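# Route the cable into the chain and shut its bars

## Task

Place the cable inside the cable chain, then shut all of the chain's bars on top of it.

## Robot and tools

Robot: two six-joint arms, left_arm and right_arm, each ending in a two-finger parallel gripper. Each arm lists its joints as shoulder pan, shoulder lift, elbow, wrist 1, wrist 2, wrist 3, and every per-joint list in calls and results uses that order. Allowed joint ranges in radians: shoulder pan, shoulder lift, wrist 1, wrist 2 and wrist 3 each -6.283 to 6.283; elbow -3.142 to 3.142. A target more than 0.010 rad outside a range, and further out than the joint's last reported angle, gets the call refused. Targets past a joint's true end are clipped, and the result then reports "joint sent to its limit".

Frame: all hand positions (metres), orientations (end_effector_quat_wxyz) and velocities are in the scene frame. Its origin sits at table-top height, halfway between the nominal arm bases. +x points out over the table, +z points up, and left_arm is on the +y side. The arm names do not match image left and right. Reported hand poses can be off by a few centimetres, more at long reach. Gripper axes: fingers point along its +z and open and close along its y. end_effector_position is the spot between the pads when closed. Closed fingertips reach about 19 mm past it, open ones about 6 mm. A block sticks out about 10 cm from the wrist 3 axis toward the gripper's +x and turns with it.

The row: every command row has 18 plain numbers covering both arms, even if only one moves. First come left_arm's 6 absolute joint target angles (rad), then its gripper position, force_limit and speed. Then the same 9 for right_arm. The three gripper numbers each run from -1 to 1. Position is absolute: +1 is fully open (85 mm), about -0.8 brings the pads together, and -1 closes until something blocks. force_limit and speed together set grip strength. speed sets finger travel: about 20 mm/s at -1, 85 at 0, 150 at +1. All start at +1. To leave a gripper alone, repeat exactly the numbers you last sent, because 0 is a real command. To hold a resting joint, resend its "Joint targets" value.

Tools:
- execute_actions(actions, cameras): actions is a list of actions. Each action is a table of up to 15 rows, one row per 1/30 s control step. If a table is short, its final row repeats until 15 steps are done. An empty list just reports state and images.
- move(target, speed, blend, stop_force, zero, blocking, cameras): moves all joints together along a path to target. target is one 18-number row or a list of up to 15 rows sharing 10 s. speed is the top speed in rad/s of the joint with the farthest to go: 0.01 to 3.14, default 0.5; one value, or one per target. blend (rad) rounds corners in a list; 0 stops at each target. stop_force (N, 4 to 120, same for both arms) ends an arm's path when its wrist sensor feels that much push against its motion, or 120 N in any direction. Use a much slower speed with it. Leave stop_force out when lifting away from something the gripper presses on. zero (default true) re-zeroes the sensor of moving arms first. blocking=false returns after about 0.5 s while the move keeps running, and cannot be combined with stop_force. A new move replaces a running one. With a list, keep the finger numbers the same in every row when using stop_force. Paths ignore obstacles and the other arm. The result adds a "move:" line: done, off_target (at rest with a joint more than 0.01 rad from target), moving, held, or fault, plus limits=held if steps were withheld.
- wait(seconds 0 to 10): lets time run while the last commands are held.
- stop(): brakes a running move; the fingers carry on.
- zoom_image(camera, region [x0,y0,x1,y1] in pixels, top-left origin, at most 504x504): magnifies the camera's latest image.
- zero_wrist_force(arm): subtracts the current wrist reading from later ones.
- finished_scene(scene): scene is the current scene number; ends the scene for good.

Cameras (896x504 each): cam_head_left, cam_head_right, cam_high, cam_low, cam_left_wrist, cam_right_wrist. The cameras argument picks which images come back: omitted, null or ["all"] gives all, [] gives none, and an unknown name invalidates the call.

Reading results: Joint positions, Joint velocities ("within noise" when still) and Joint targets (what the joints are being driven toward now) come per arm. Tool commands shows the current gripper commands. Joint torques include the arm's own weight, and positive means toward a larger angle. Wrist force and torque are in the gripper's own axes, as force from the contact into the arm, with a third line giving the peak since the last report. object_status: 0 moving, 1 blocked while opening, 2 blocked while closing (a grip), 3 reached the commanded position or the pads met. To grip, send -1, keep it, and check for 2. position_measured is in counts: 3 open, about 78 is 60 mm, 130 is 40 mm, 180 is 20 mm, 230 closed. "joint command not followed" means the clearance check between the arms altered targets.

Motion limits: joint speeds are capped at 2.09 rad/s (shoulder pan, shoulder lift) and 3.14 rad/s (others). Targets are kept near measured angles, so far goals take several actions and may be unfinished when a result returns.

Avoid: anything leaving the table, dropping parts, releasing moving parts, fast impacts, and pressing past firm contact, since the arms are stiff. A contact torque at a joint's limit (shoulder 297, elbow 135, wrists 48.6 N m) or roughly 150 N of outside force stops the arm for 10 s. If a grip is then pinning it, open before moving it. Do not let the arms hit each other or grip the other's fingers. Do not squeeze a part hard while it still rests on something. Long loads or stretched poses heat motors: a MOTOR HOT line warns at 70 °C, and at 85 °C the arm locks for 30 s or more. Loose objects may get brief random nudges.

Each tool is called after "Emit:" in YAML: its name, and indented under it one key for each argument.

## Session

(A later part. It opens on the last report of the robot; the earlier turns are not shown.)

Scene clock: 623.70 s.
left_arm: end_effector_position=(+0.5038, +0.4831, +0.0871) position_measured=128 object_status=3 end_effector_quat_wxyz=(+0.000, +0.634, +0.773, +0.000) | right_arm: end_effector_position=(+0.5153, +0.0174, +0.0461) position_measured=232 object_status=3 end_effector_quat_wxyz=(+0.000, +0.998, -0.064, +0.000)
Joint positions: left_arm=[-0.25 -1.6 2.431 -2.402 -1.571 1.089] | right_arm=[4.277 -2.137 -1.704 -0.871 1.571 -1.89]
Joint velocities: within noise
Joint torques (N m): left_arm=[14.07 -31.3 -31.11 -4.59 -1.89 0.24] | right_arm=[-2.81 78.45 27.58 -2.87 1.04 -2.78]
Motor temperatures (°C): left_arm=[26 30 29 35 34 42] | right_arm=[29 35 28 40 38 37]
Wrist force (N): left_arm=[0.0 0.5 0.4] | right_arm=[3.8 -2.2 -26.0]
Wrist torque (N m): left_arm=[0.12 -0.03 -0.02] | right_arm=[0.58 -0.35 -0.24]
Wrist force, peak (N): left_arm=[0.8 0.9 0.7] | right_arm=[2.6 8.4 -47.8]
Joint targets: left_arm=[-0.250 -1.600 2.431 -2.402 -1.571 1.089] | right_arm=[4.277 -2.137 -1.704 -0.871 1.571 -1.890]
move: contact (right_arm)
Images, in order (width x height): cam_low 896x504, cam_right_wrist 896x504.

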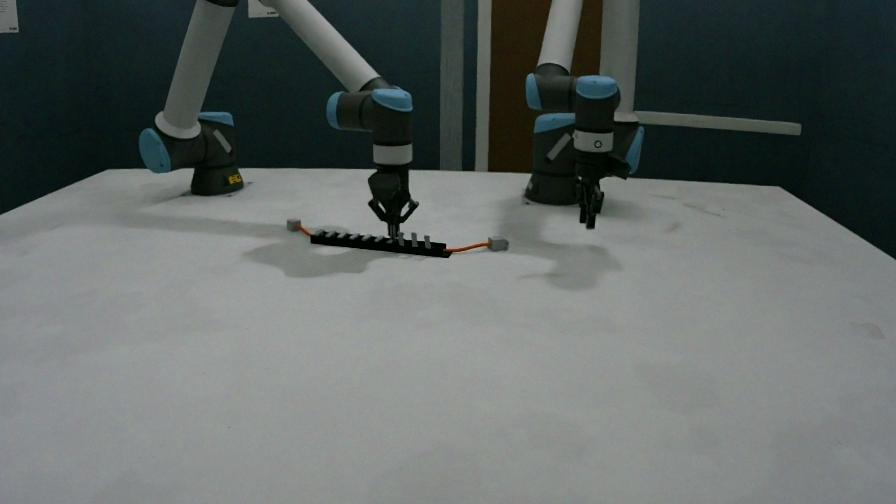

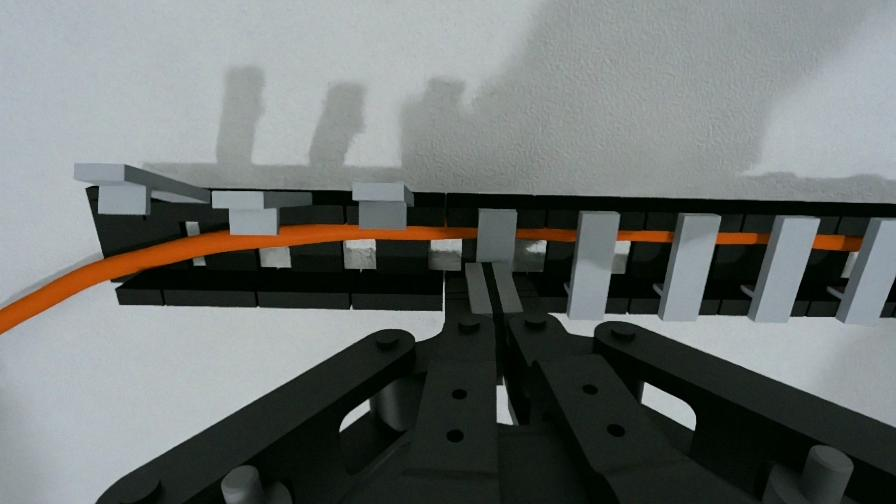

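Emit:
move:
  target:
    - [-0.25,-1.6,2.4308,-2.4016,-1.571,1.0891,0.0,0.3,-1,4.2780,-2.069,-1.7066,-0.9368,1.571,-1.8892,-1,0.3,0]
    - [-0.25,-1.6,2.4308,-2.4016,-1.571,1.0891,0.0,0.3,-1,4.2304,-2.1610,-1.5467,-1.0047,1.571,-1.9368,-1,0.3,0]
    - [-0.25,-1.6,2.4308,-2.4016,-1.571,1.0891,0.0,0.3,-1,4.2304,-2.1938,-1.5657,-0.9529,1.571,-1.9368,-1,0.3,0]
    - [-0.25,-1.6,2.4308,-2.4016,-1.571,1.0891,0.0,0.3,-1,4.2830,-2.1584,-1.6279,-0.9261,1.571,-1.8842,-1,0.3,0]
  speed: [0.15,0.25,0.1,0.08]
  cameras: ["cam_right_wrist"]

Emit:
move:
  target: [-0.25,-1.6,2.4308,-2.4016,-1.571,1.0891,0.0,0.3,-1,4.2890,-2.1754,-1.6423,-0.8947,1.571,-1.8782,-1,0.3,0]
  speed: 0.02
  stop_force: 25
  cameras: ["cam_right_wrist"]

Scene clock: 638.33 s.
left_arm: end_effector_position=(+0.5038, +0.4831, +0.0871) position_measured=128 object_status=3 end_effector_quat_wxyz=(+0.000, +0.634, +0.773, +0.000) | right_arm: end_effector_position=(+0.5243, +0.0482, +0.0632) position_measured=232 object_status=3 end_effector_quat_wxyz=(+0.000, +0.998, -0.064, +0.000)
Joint positions: left_arm=[-0.25 -1.6 2.431 -2.402 -1.571 1.089] | right_arm=[4.283 -2.159 -1.628 -0.926 1.571 -1.884]
Joint velocities: within noise
Joint torques (N m): left_arm=[7.7 -31.11 -30.87 -4.82 -2.12 0.25] | right_arm=[13.95 107.98 35.86 8.23 0.57 2.19]
Motor temperatures (°C): left_arm=[26 30 29 35 34 42] | right_arm=[29 35 28 40 38 37]
Wrist force (N): left_arm=[0.5 0.6 0.2] | right_arm=[2.0 2.0 2.6]
Wrist torque (N m): left_arm=[0.13 -0.10 -0.01] | right_arm=[0.40 -0.51 -0.25]
Wrist force, peak (N): left_arm=[0.5 1.0 0.2] | right_arm=[3.7 -2.3 -27.1]
Joint targets: left_arm=[-0.250 -1.600 2.431 -2.402 -1.571 1.089] | right_arm=[4.283 -2.158 -1.628 -0.926 1.571 -1.884]
move: done
Images, in order (width x height): cam_right_wrist 896x504.

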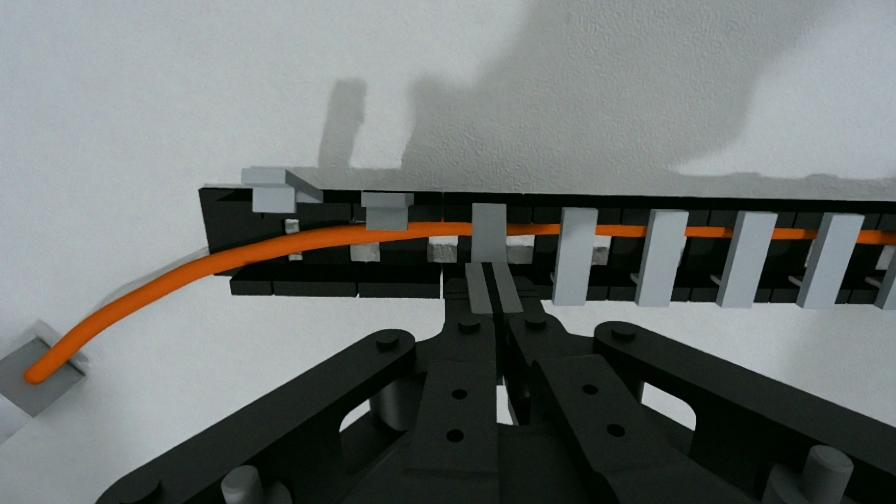

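Scene clock: 641.10 s.
left_arm: end_effector_position=(+0.5038, +0.4831, +0.0871) position_measured=128 object_status=3 end_effector_quat_wxyz=(+0.000, +0.634, +0.773, +0.000) | right_arm: end_effector_position=(+0.5194, +0.0493, +0.0462) position_measured=232 object_status=3 end_effector_quat_wxyz=(+0.000, +0.998, -0.064, +0.000)
Joint positions: left_arm=[-0.25 -1.6 2.431 -2.402 -1.571 1.089] | right_arm=[4.288 -2.173 -1.64 -0.899 1.571 -1.879]
Joint velocities: within noise
Joint torques (N m): left_arm=[7.48 -31.61 -31.72 -4.65 -1.87 0.34] | right_arm=[-3.33 83.21 30.27 -2.67 0.89 -2.47]
Motor temperatures (°C): left_arm=[26 30 29 35 34 42] | right_arm=[29 35 28 40 38 37]
Wrist force (N): left_arm=[0.1 0.3 0.1] | right_arm=[4.1 -2.2 -24.8]
Wrist torque (N m): left_arm=[0.09 -0.04 -0.02] | right_arm=[0.52 -0.50 -0.26]
Wrist force, peak (N): left_arm=[0.3 0.4 1.1] | right_arm=[4.0 7.3 -42.7]
Joint targets: left_arm=[-0.250 -1.600 2.431 -2.402 -1.571 1.089] | right_arm=[4.288 -2.173 -1.640 -0.899 1.571 -1.879]
move: contact (right_arm)
Images, in order (width x height): cam_right_wrist 896x504.

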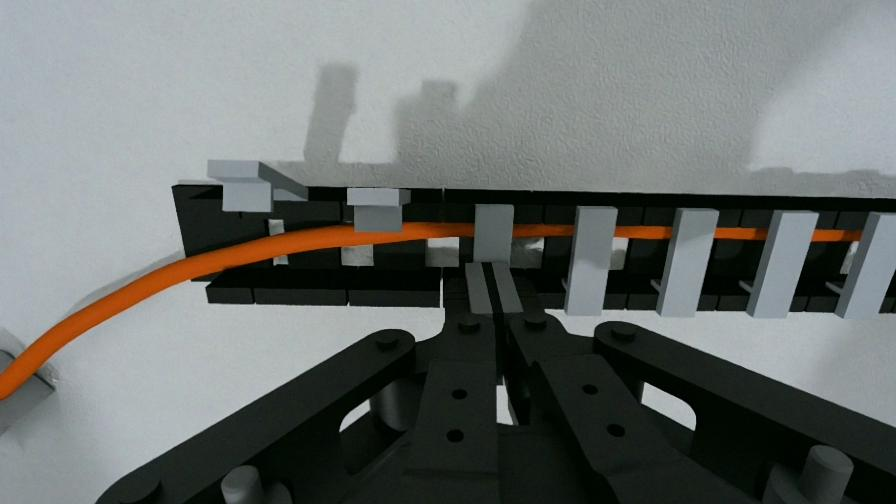

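Emit:
move:
  target:
    - [-0.25,-1.6,2.4308,-2.4016,-1.571,1.0891,0.0,0.3,-1,4.2890,-2.105,-1.6423,-0.965,1.571,-1.8782,-1,0.3,0]
    - [-0.25,-1.6,2.4308,-2.4016,-1.571,1.0891,0.0,0.3,-1,4.2427,-2.2001,-1.4793,-1.0330,1.571,-1.9245,-1,0.3,0]
    - [-0.25,-1.6,2.4308,-2.4016,-1.571,1.0891,0.0,0.3,-1,4.2427,-2.2316,-1.4983,-0.9825,1.571,-1.9245,-1,0.3,0]
    - [-0.25,-1.6,2.4308,-2.4016,-1.571,1.0891,0.0,0.3,-1,4.2940,-2.1964,-1.5612,-0.9548,1.571,-1.8732,-1,0.3,0]
  speed: [0.15,0.25,0.1,0.08]
  cameras: ["cam_right_wrist"]

Emit:
move:
  target: [-0.25,-1.6,2.4308,-2.4016,-1.571,1.0891,0.0,0.3,-1,4.3000,-2.2125,-1.5755,-0.9244,1.571,-1.8672,-1,0.3,0]
  speed: 0.02
  stop_force: 25
  cameras: ["cam_right_wrist"]

Scene clock: 654.20 s.
left_arm: end_effector_position=(+0.5038, +0.4831, +0.0871) position_measured=128 object_status=3 end_effector_quat_wxyz=(+0.000, +0.634, +0.773, +0.000) | right_arm: end_effector_position=(+0.5280, +0.0804, +0.0632) position_measured=232 object_status=3 end_effector_quat_wxyz=(+0.000, +0.998, -0.064, +0.000)
Joint positions: left_arm=[-0.25 -1.6 2.431 -2.402 -1.571 1.089] | right_arm=[4.294 -2.197 -1.561 -0.955 1.571 -1.873]
Joint velocities: within noise
Joint torques (N m): left_arm=[2.33 -30.78 -31.92 -4.63 -1.88 0.18] | right_arm=[14.05 111.45 37.25 8.28 0.89 2.25]
Motor temperatures (°C): left_arm=[26 30 29 35 34 42] | right_arm=[29 35 28 40 38 37]
Wrist force (N): left_arm=[0.7 0.5 0.2] | right_arm=[1.9 2.2 2.3]
Wrist torque (N m): left_arm=[0.12 -0.14 -0.02] | right_arm=[0.44 -0.49 -0.24]
Wrist force, peak (N): left_arm=[0.6 0.6 0.7] | right_arm=[3.9 -2.0 -25.3]
Joint targets: left_arm=[-0.250 -1.600 2.431 -2.402 -1.571 1.089] | right_arm=[4.294 -2.196 -1.561 -0.955 1.571 -1.873]
move: done
Images, in order (width x height): cam_right_wrist 896x504.

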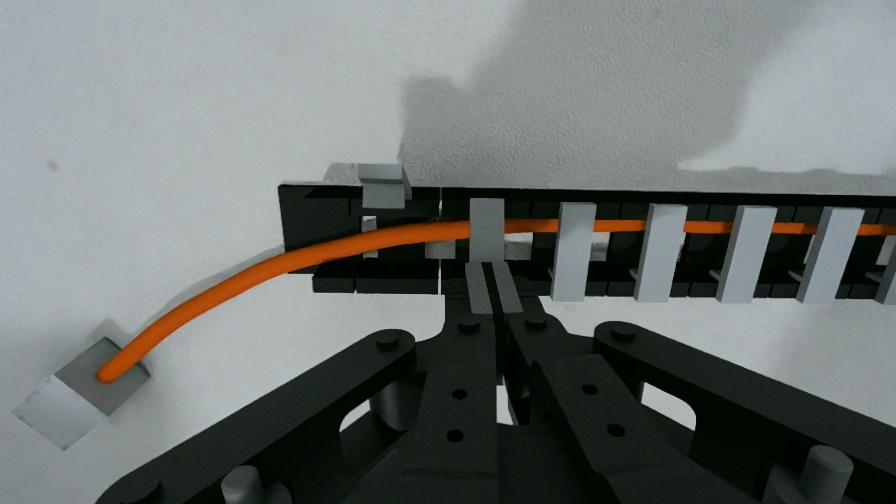

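Scene clock: 656.87 s.
left_arm: end_effector_position=(+0.5038, +0.4831, +0.0871) position_measured=128 object_status=3 end_effector_quat_wxyz=(+0.000, +0.634, +0.773, +0.000) | right_arm: end_effector_position=(+0.5230, +0.0815, +0.0462) position_measured=232 object_status=3 end_effector_quat_wxyz=(+0.000, +0.998, -0.064, +0.000)
Joint positions: left_arm=[-0.25 -1.6 2.431 -2.402 -1.571 1.089] | right_arm=[4.299 -2.21 -1.573 -0.929 1.571 -1.868]
Joint velocities: within noise
Joint torques (N m): left_arm=[-0.51 -30.69 -32.15 -4.89 -1.96 0.27] | right_arm=[-6.16 80.85 30.51 -2.7 1.05 -2.93]
Motor temperatures (°C): left_arm=[26 30 29 35 34 42] | right_arm=[29 35 28 40 38 37]
Wrist force (N): left_arm=[0.3 0.8 0.3] | right_arm=[3.5 -2.0 -26.5]
Wrist torque (N m): left_arm=[0.17 -0.08 -0.02] | right_arm=[0.52 -0.38 -0.25]
Wrist force, peak (N): left_arm=[0.3 1.0 0.4] | right_arm=[4.0 7.3 -45.7]
Joint targets: left_arm=[-0.250 -1.600 2.431 -2.402 -1.571 1.089] | right_arm=[4.299 -2.210 -1.573 -0.929 1.571 -1.868]
move: contact (right_arm)
Images, in order (width x height): cam_right_wrist 896x504.

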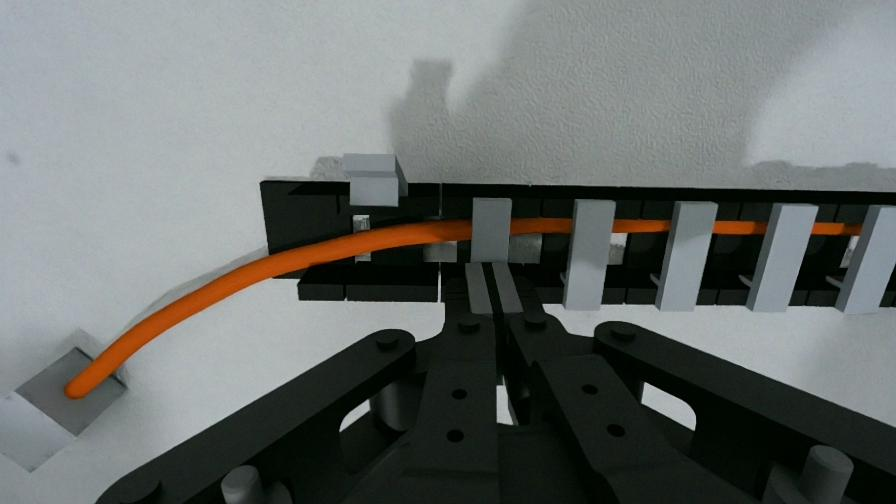

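Emit:
move:
  target:
    - [-0.25,-1.6,2.4308,-2.4016,-1.571,1.0891,0.0,0.3,-1,4.3000,-2.142,-1.5755,-0.9949,1.571,-1.8672,-1,0.3,0]
    - [-0.25,-1.6,2.4308,-2.4016,-1.571,1.0891,0.0,0.3,-1,4.2549,-2.2416,-1.4070,-1.0638,1.571,-1.9123,-1,0.3,0]
    - [-0.25,-1.6,2.4308,-2.4016,-1.571,1.0891,0.0,0.3,-1,4.2549,-2.2716,-1.4262,-1.0146,1.571,-1.9123,-1,0.3,0]
    - [-0.25,-1.6,2.4308,-2.4016,-1.571,1.0891,0.0,0.3,-1,4.3051,-2.2366,-1.4896,-0.9862,1.571,-1.8621,-1,0.3,0]
  speed: [0.15,0.25,0.1,0.08]
  cameras: ["cam_right_wrist"]

Emit:
move:
  target: [-0.25,-1.6,2.4308,-2.4016,-1.571,1.0891,0.0,0.3,-1,4.3107,-2.2520,-1.5039,-0.9565,1.571,-1.8565,-1,0.3,0]
  speed: 0.02
  stop_force: 25
  cameras: ["cam_right_wrist"]

Emit:
move:
  target:
    - [-0.25,-1.6,2.4308,-2.4016,-1.571,1.0891,0.0,0.3,-1,4.3107,-2.179,-1.5039,-1.0295,1.571,-1.8565,-1,0.3,0]
    - [-0.25,-1.6,2.4308,-2.4016,-1.571,1.0891,0.0,0.3,-1,4.32,-1.86,-1.76,-1.0924,1.571,-1.85,-1,0.3,0]
  speed: 0.2

Emit:
zoom_image:
  camera: "cam_low"
  region: [280, 200, 520, 270]

Emit:
zoom_image:
  camera: "cam_right_wrist"
  region: [150, 0, 650, 270]

Scene clock: 674.50 s.
left_arm: end_effector_position=(+0.5038, +0.4831, +0.0871) position_measured=128 object_status=3 end_effector_quat_wxyz=(+0.000, +0.634, +0.773, +0.000) | right_arm: end_effector_position=(+0.5314, +0.1137, +0.0632) position_measured=232 object_status=3 end_effector_quat_wxyz=(+0.000, +0.998, -0.064, +0.000)
Joint positions: left_arm=[-0.25 -1.6 2.431 -2.402 -1.571 1.089] | right_arm=[4.305 -2.237 -1.489 -0.986 1.571 -1.862]
Joint velocities: within noise
Joint torques (N m): left_arm=[-5.51 -30.83 -32.13 -4.57 -2.07 0.2] | right_arm=[13.32 116.39 38.17 8.23 1.23 2.11]
Motor temperatures (°C): left_arm=[26 30 29 35 34 42] | right_arm=[29 35 28 40 38 37]
Wrist force (N): left_arm=[0.4 0.4 0.6] | right_arm=[1.7 2.3 2.4]
Wrist torque (N m): left_arm=[0.11 -0.09 -0.02] | right_arm=[0.44 -0.46 -0.26]
Wrist force, peak (N): left_arm=[1.1 0.3 0.5] | right_arm=[3.3 -2.2 -27.0]
Joint targets: left_arm=[-0.250 -1.600 2.431 -2.402 -1.571 1.089] | right_arm=[4.305 -2.237 -1.490 -0.986 1.571 -1.862]
move: done
Images, in order (width x height): cam_right_wrist 896x504.

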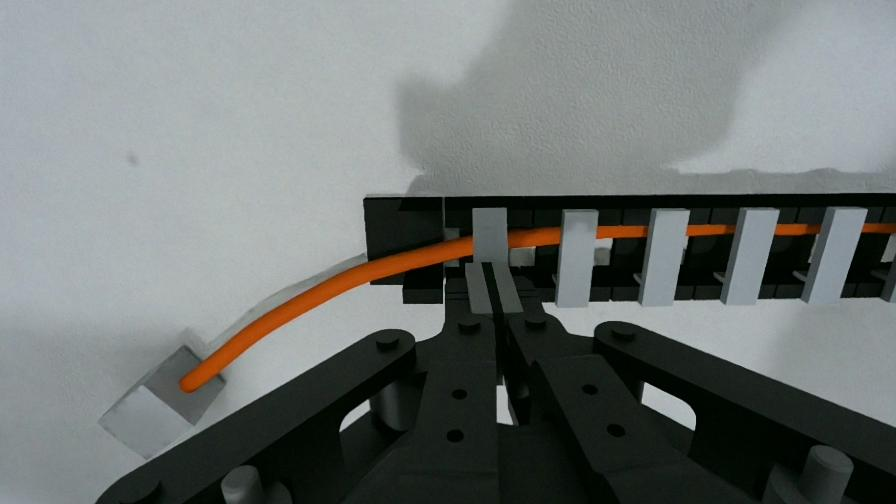

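Scene clock: 677.20 s.
left_arm: end_effector_position=(+0.5038, +0.4831, +0.0871) position_measured=128 object_status=3 end_effector_quat_wxyz=(+0.000, +0.634, +0.773, +0.000) | right_arm: end_effector_position=(+0.5266, +0.1148, +0.0463) position_measured=232 object_status=3 end_effector_quat_wxyz=(+0.000, +0.998, -0.064, +0.000)
Joint positions: left_arm=[-0.25 -1.6 2.431 -2.402 -1.571 1.089] | right_arm=[4.31 -2.25 -1.502 -0.961 1.571 -1.857]
Joint velocities: within noise
Joint torques (N m): left_arm=[-7.44 -31.52 -32.52 -4.49 -2.11 0.24] | right_arm=[-5.13 88.78 30.2 -3.05 1.26 -2.66]
Motor temperatures (°C): left_arm=[26 30 29 35 34 42] | right_arm=[29 35 28 40 38 37]
Wrist force (N): left_arm=[0.1 0.5 0.1] | right_arm=[4.0 -1.6 -26.3]
Wrist torque (N m): left_arm=[0.11 -0.05 -0.01] | right_arm=[0.62 -0.41 -0.27]
Wrist force, peak (N): left_arm=[0.6 0.7 0.8] | right_arm=[3.7 8.2 -45.6]
Joint targets: left_arm=[-0.250 -1.600 2.431 -2.402 -1.571 1.089] | right_arm=[4.310 -2.250 -1.502 -0.961 1.571 -1.857]
move: contact (right_arm)
Images, in order (width x height): cam_right_wrist 896x504.

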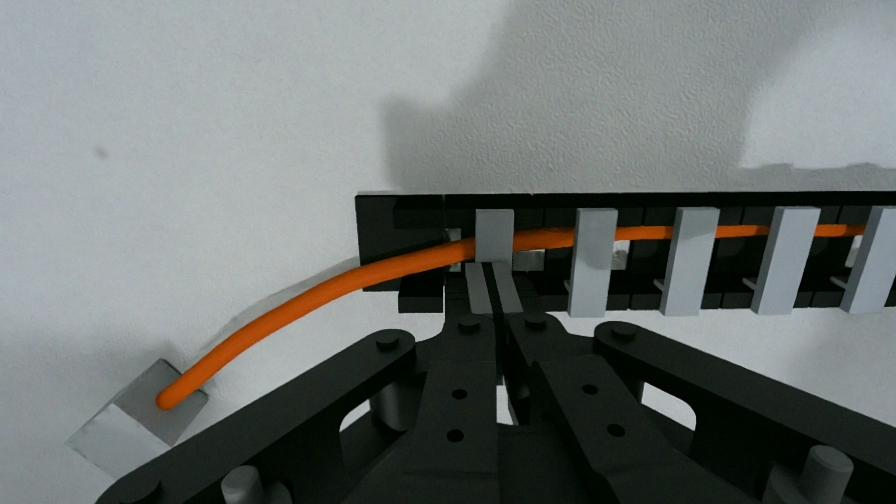

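Scene clock: 679.70 s.
left_arm: end_effector_position=(+0.5038, +0.4831, +0.0871) position_measured=128 object_status=3 end_effector_quat_wxyz=(+0.000, +0.634, +0.773, +0.000) | right_arm: end_effector_position=(+0.4509, -0.0370, +0.2208) position_measured=232 object_status=3 end_effector_quat_wxyz=(+0.000, +0.998, -0.063, +0.000)
Joint positions: left_arm=[-0.25 -1.6 2.431 -2.402 -1.571 1.089] | right_arm=[4.32 -1.86 -1.76 -1.092 1.571 -1.85]
Joint velocities: within noise
Joint torques (N m): left_arm=[-10.28 -31.44 -32.49 -4.37 -1.9 0.22] | right_arm=[13.87 85.61 40.76 1.21 1.14 2.41]
Motor temperatures (°C): left_arm=[26 30 29 35 34 42] | right_arm=[29 35 28 40 38 37]
Wrist force (N): left_arm=[0.3 0.7 0.1] | right_arm=[2.2 1.9 2.1]
Wrist torque (N m): left_arm=[0.15 -0.08 -0.02] | right_arm=[0.33 -0.56 -0.25]
Wrist force, peak (N): left_arm=[0.6 0.9 0.2] | right_arm=[3.6 -1.9 -25.5]
Joint targets: left_arm=[-0.250 -1.600 2.431 -2.402 -1.571 1.089] | right_arm=[4.320 -1.860 -1.760 -1.092 1.571 -1.850]
move: done

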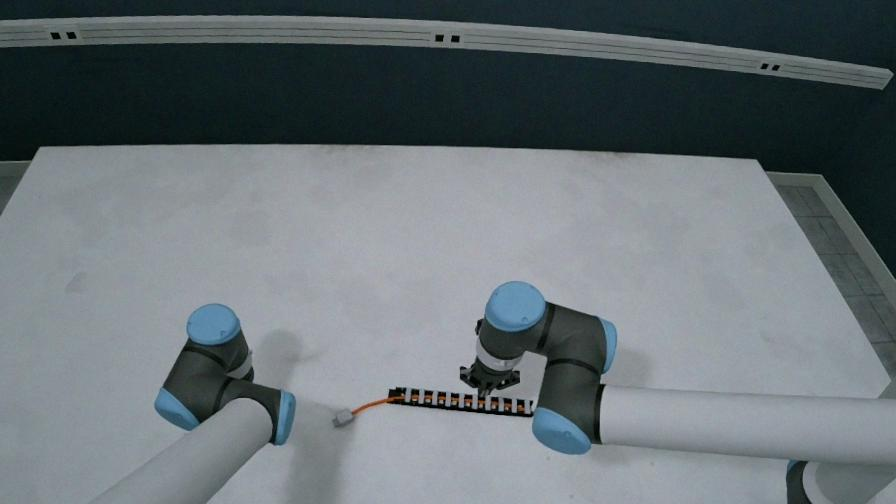

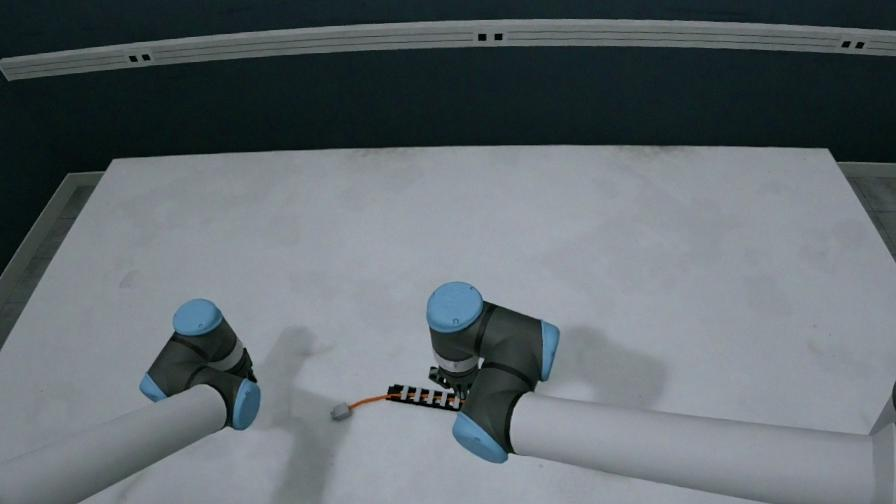

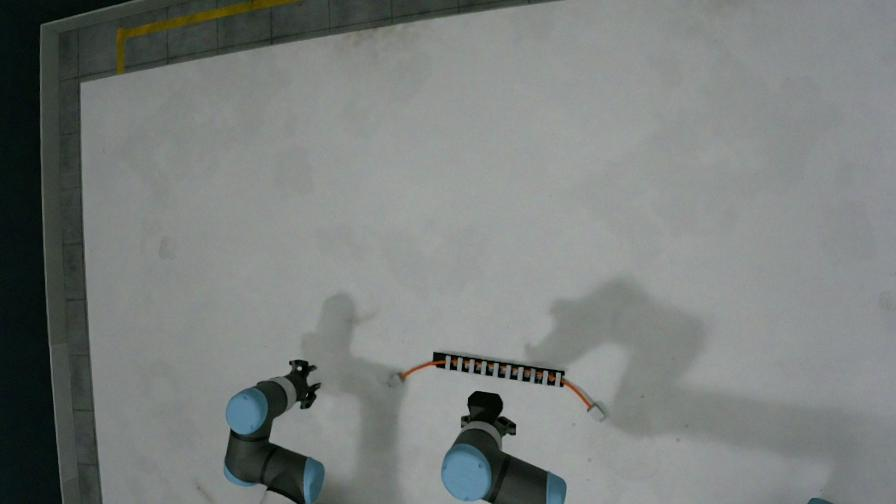

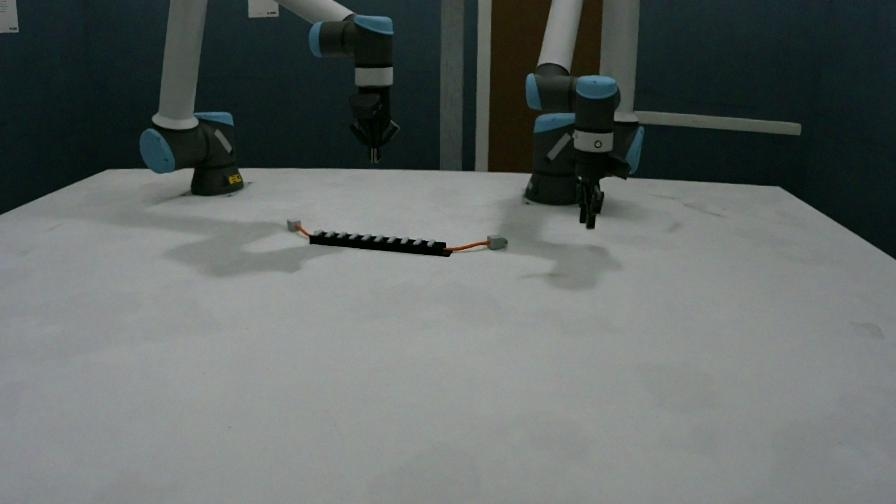

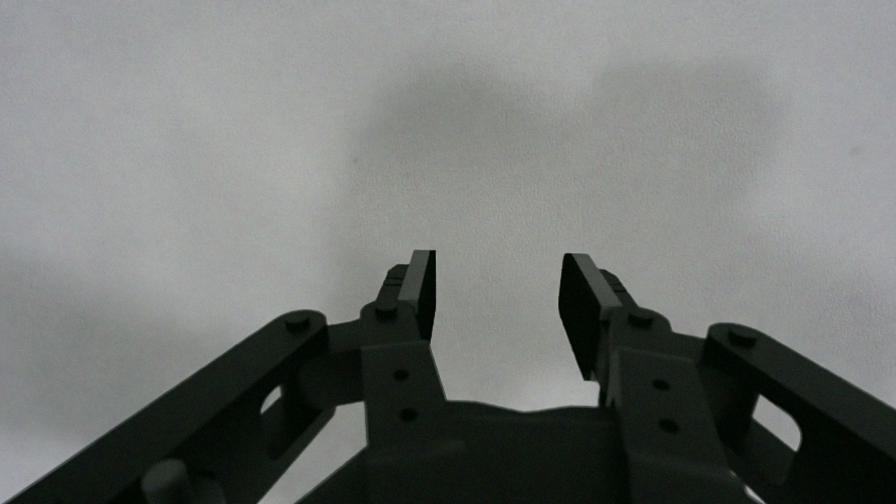

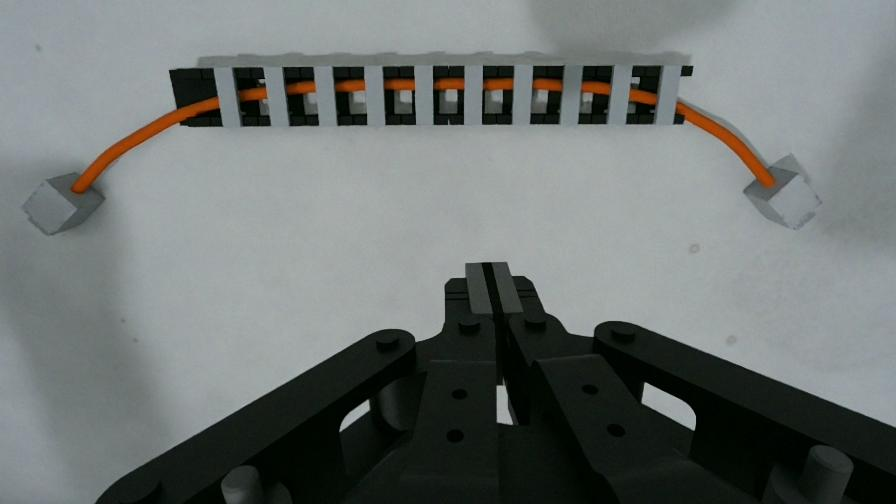

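Scaled by 2.100 from the camera's 896x504 image, which has a finer 1280x720 frame.

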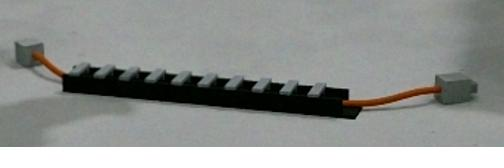

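Scaled by 1.008 from the camera's 896x504 image, which has a finer 1280x720 frame.

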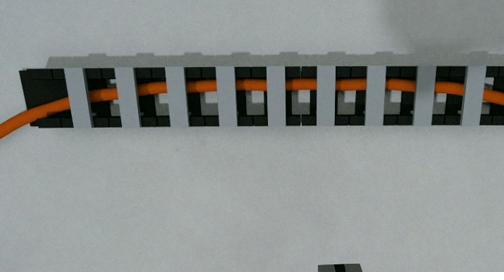

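Emit:
zoom_image:
  camera: "cam_low"
  region: [305, 225, 385, 262]

Emit:
zoom_image:
  camera: "cam_low"
  region: [375, 225, 455, 262]

Emit:
zoom_image:
  camera: "cam_right_wrist"
  region: [560, 40, 720, 150]

Scaled by 6.300 from the camera's 896x504 image, which has a finer 1280x720 frame.

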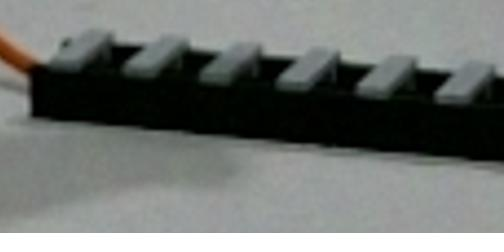

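Scaled by 6.300 from the camera's 896x504 image, which has a finer 1280x720 frame.

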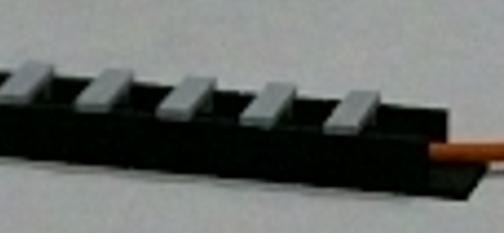

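Scaled by 3.150 from the camera's 896x504 image, which has a finer 1280x720 frame.

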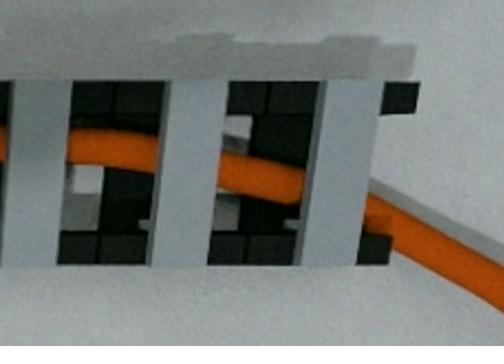

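Emit:
finished_scene:
  scene: 1

The scene is finished: the task was done.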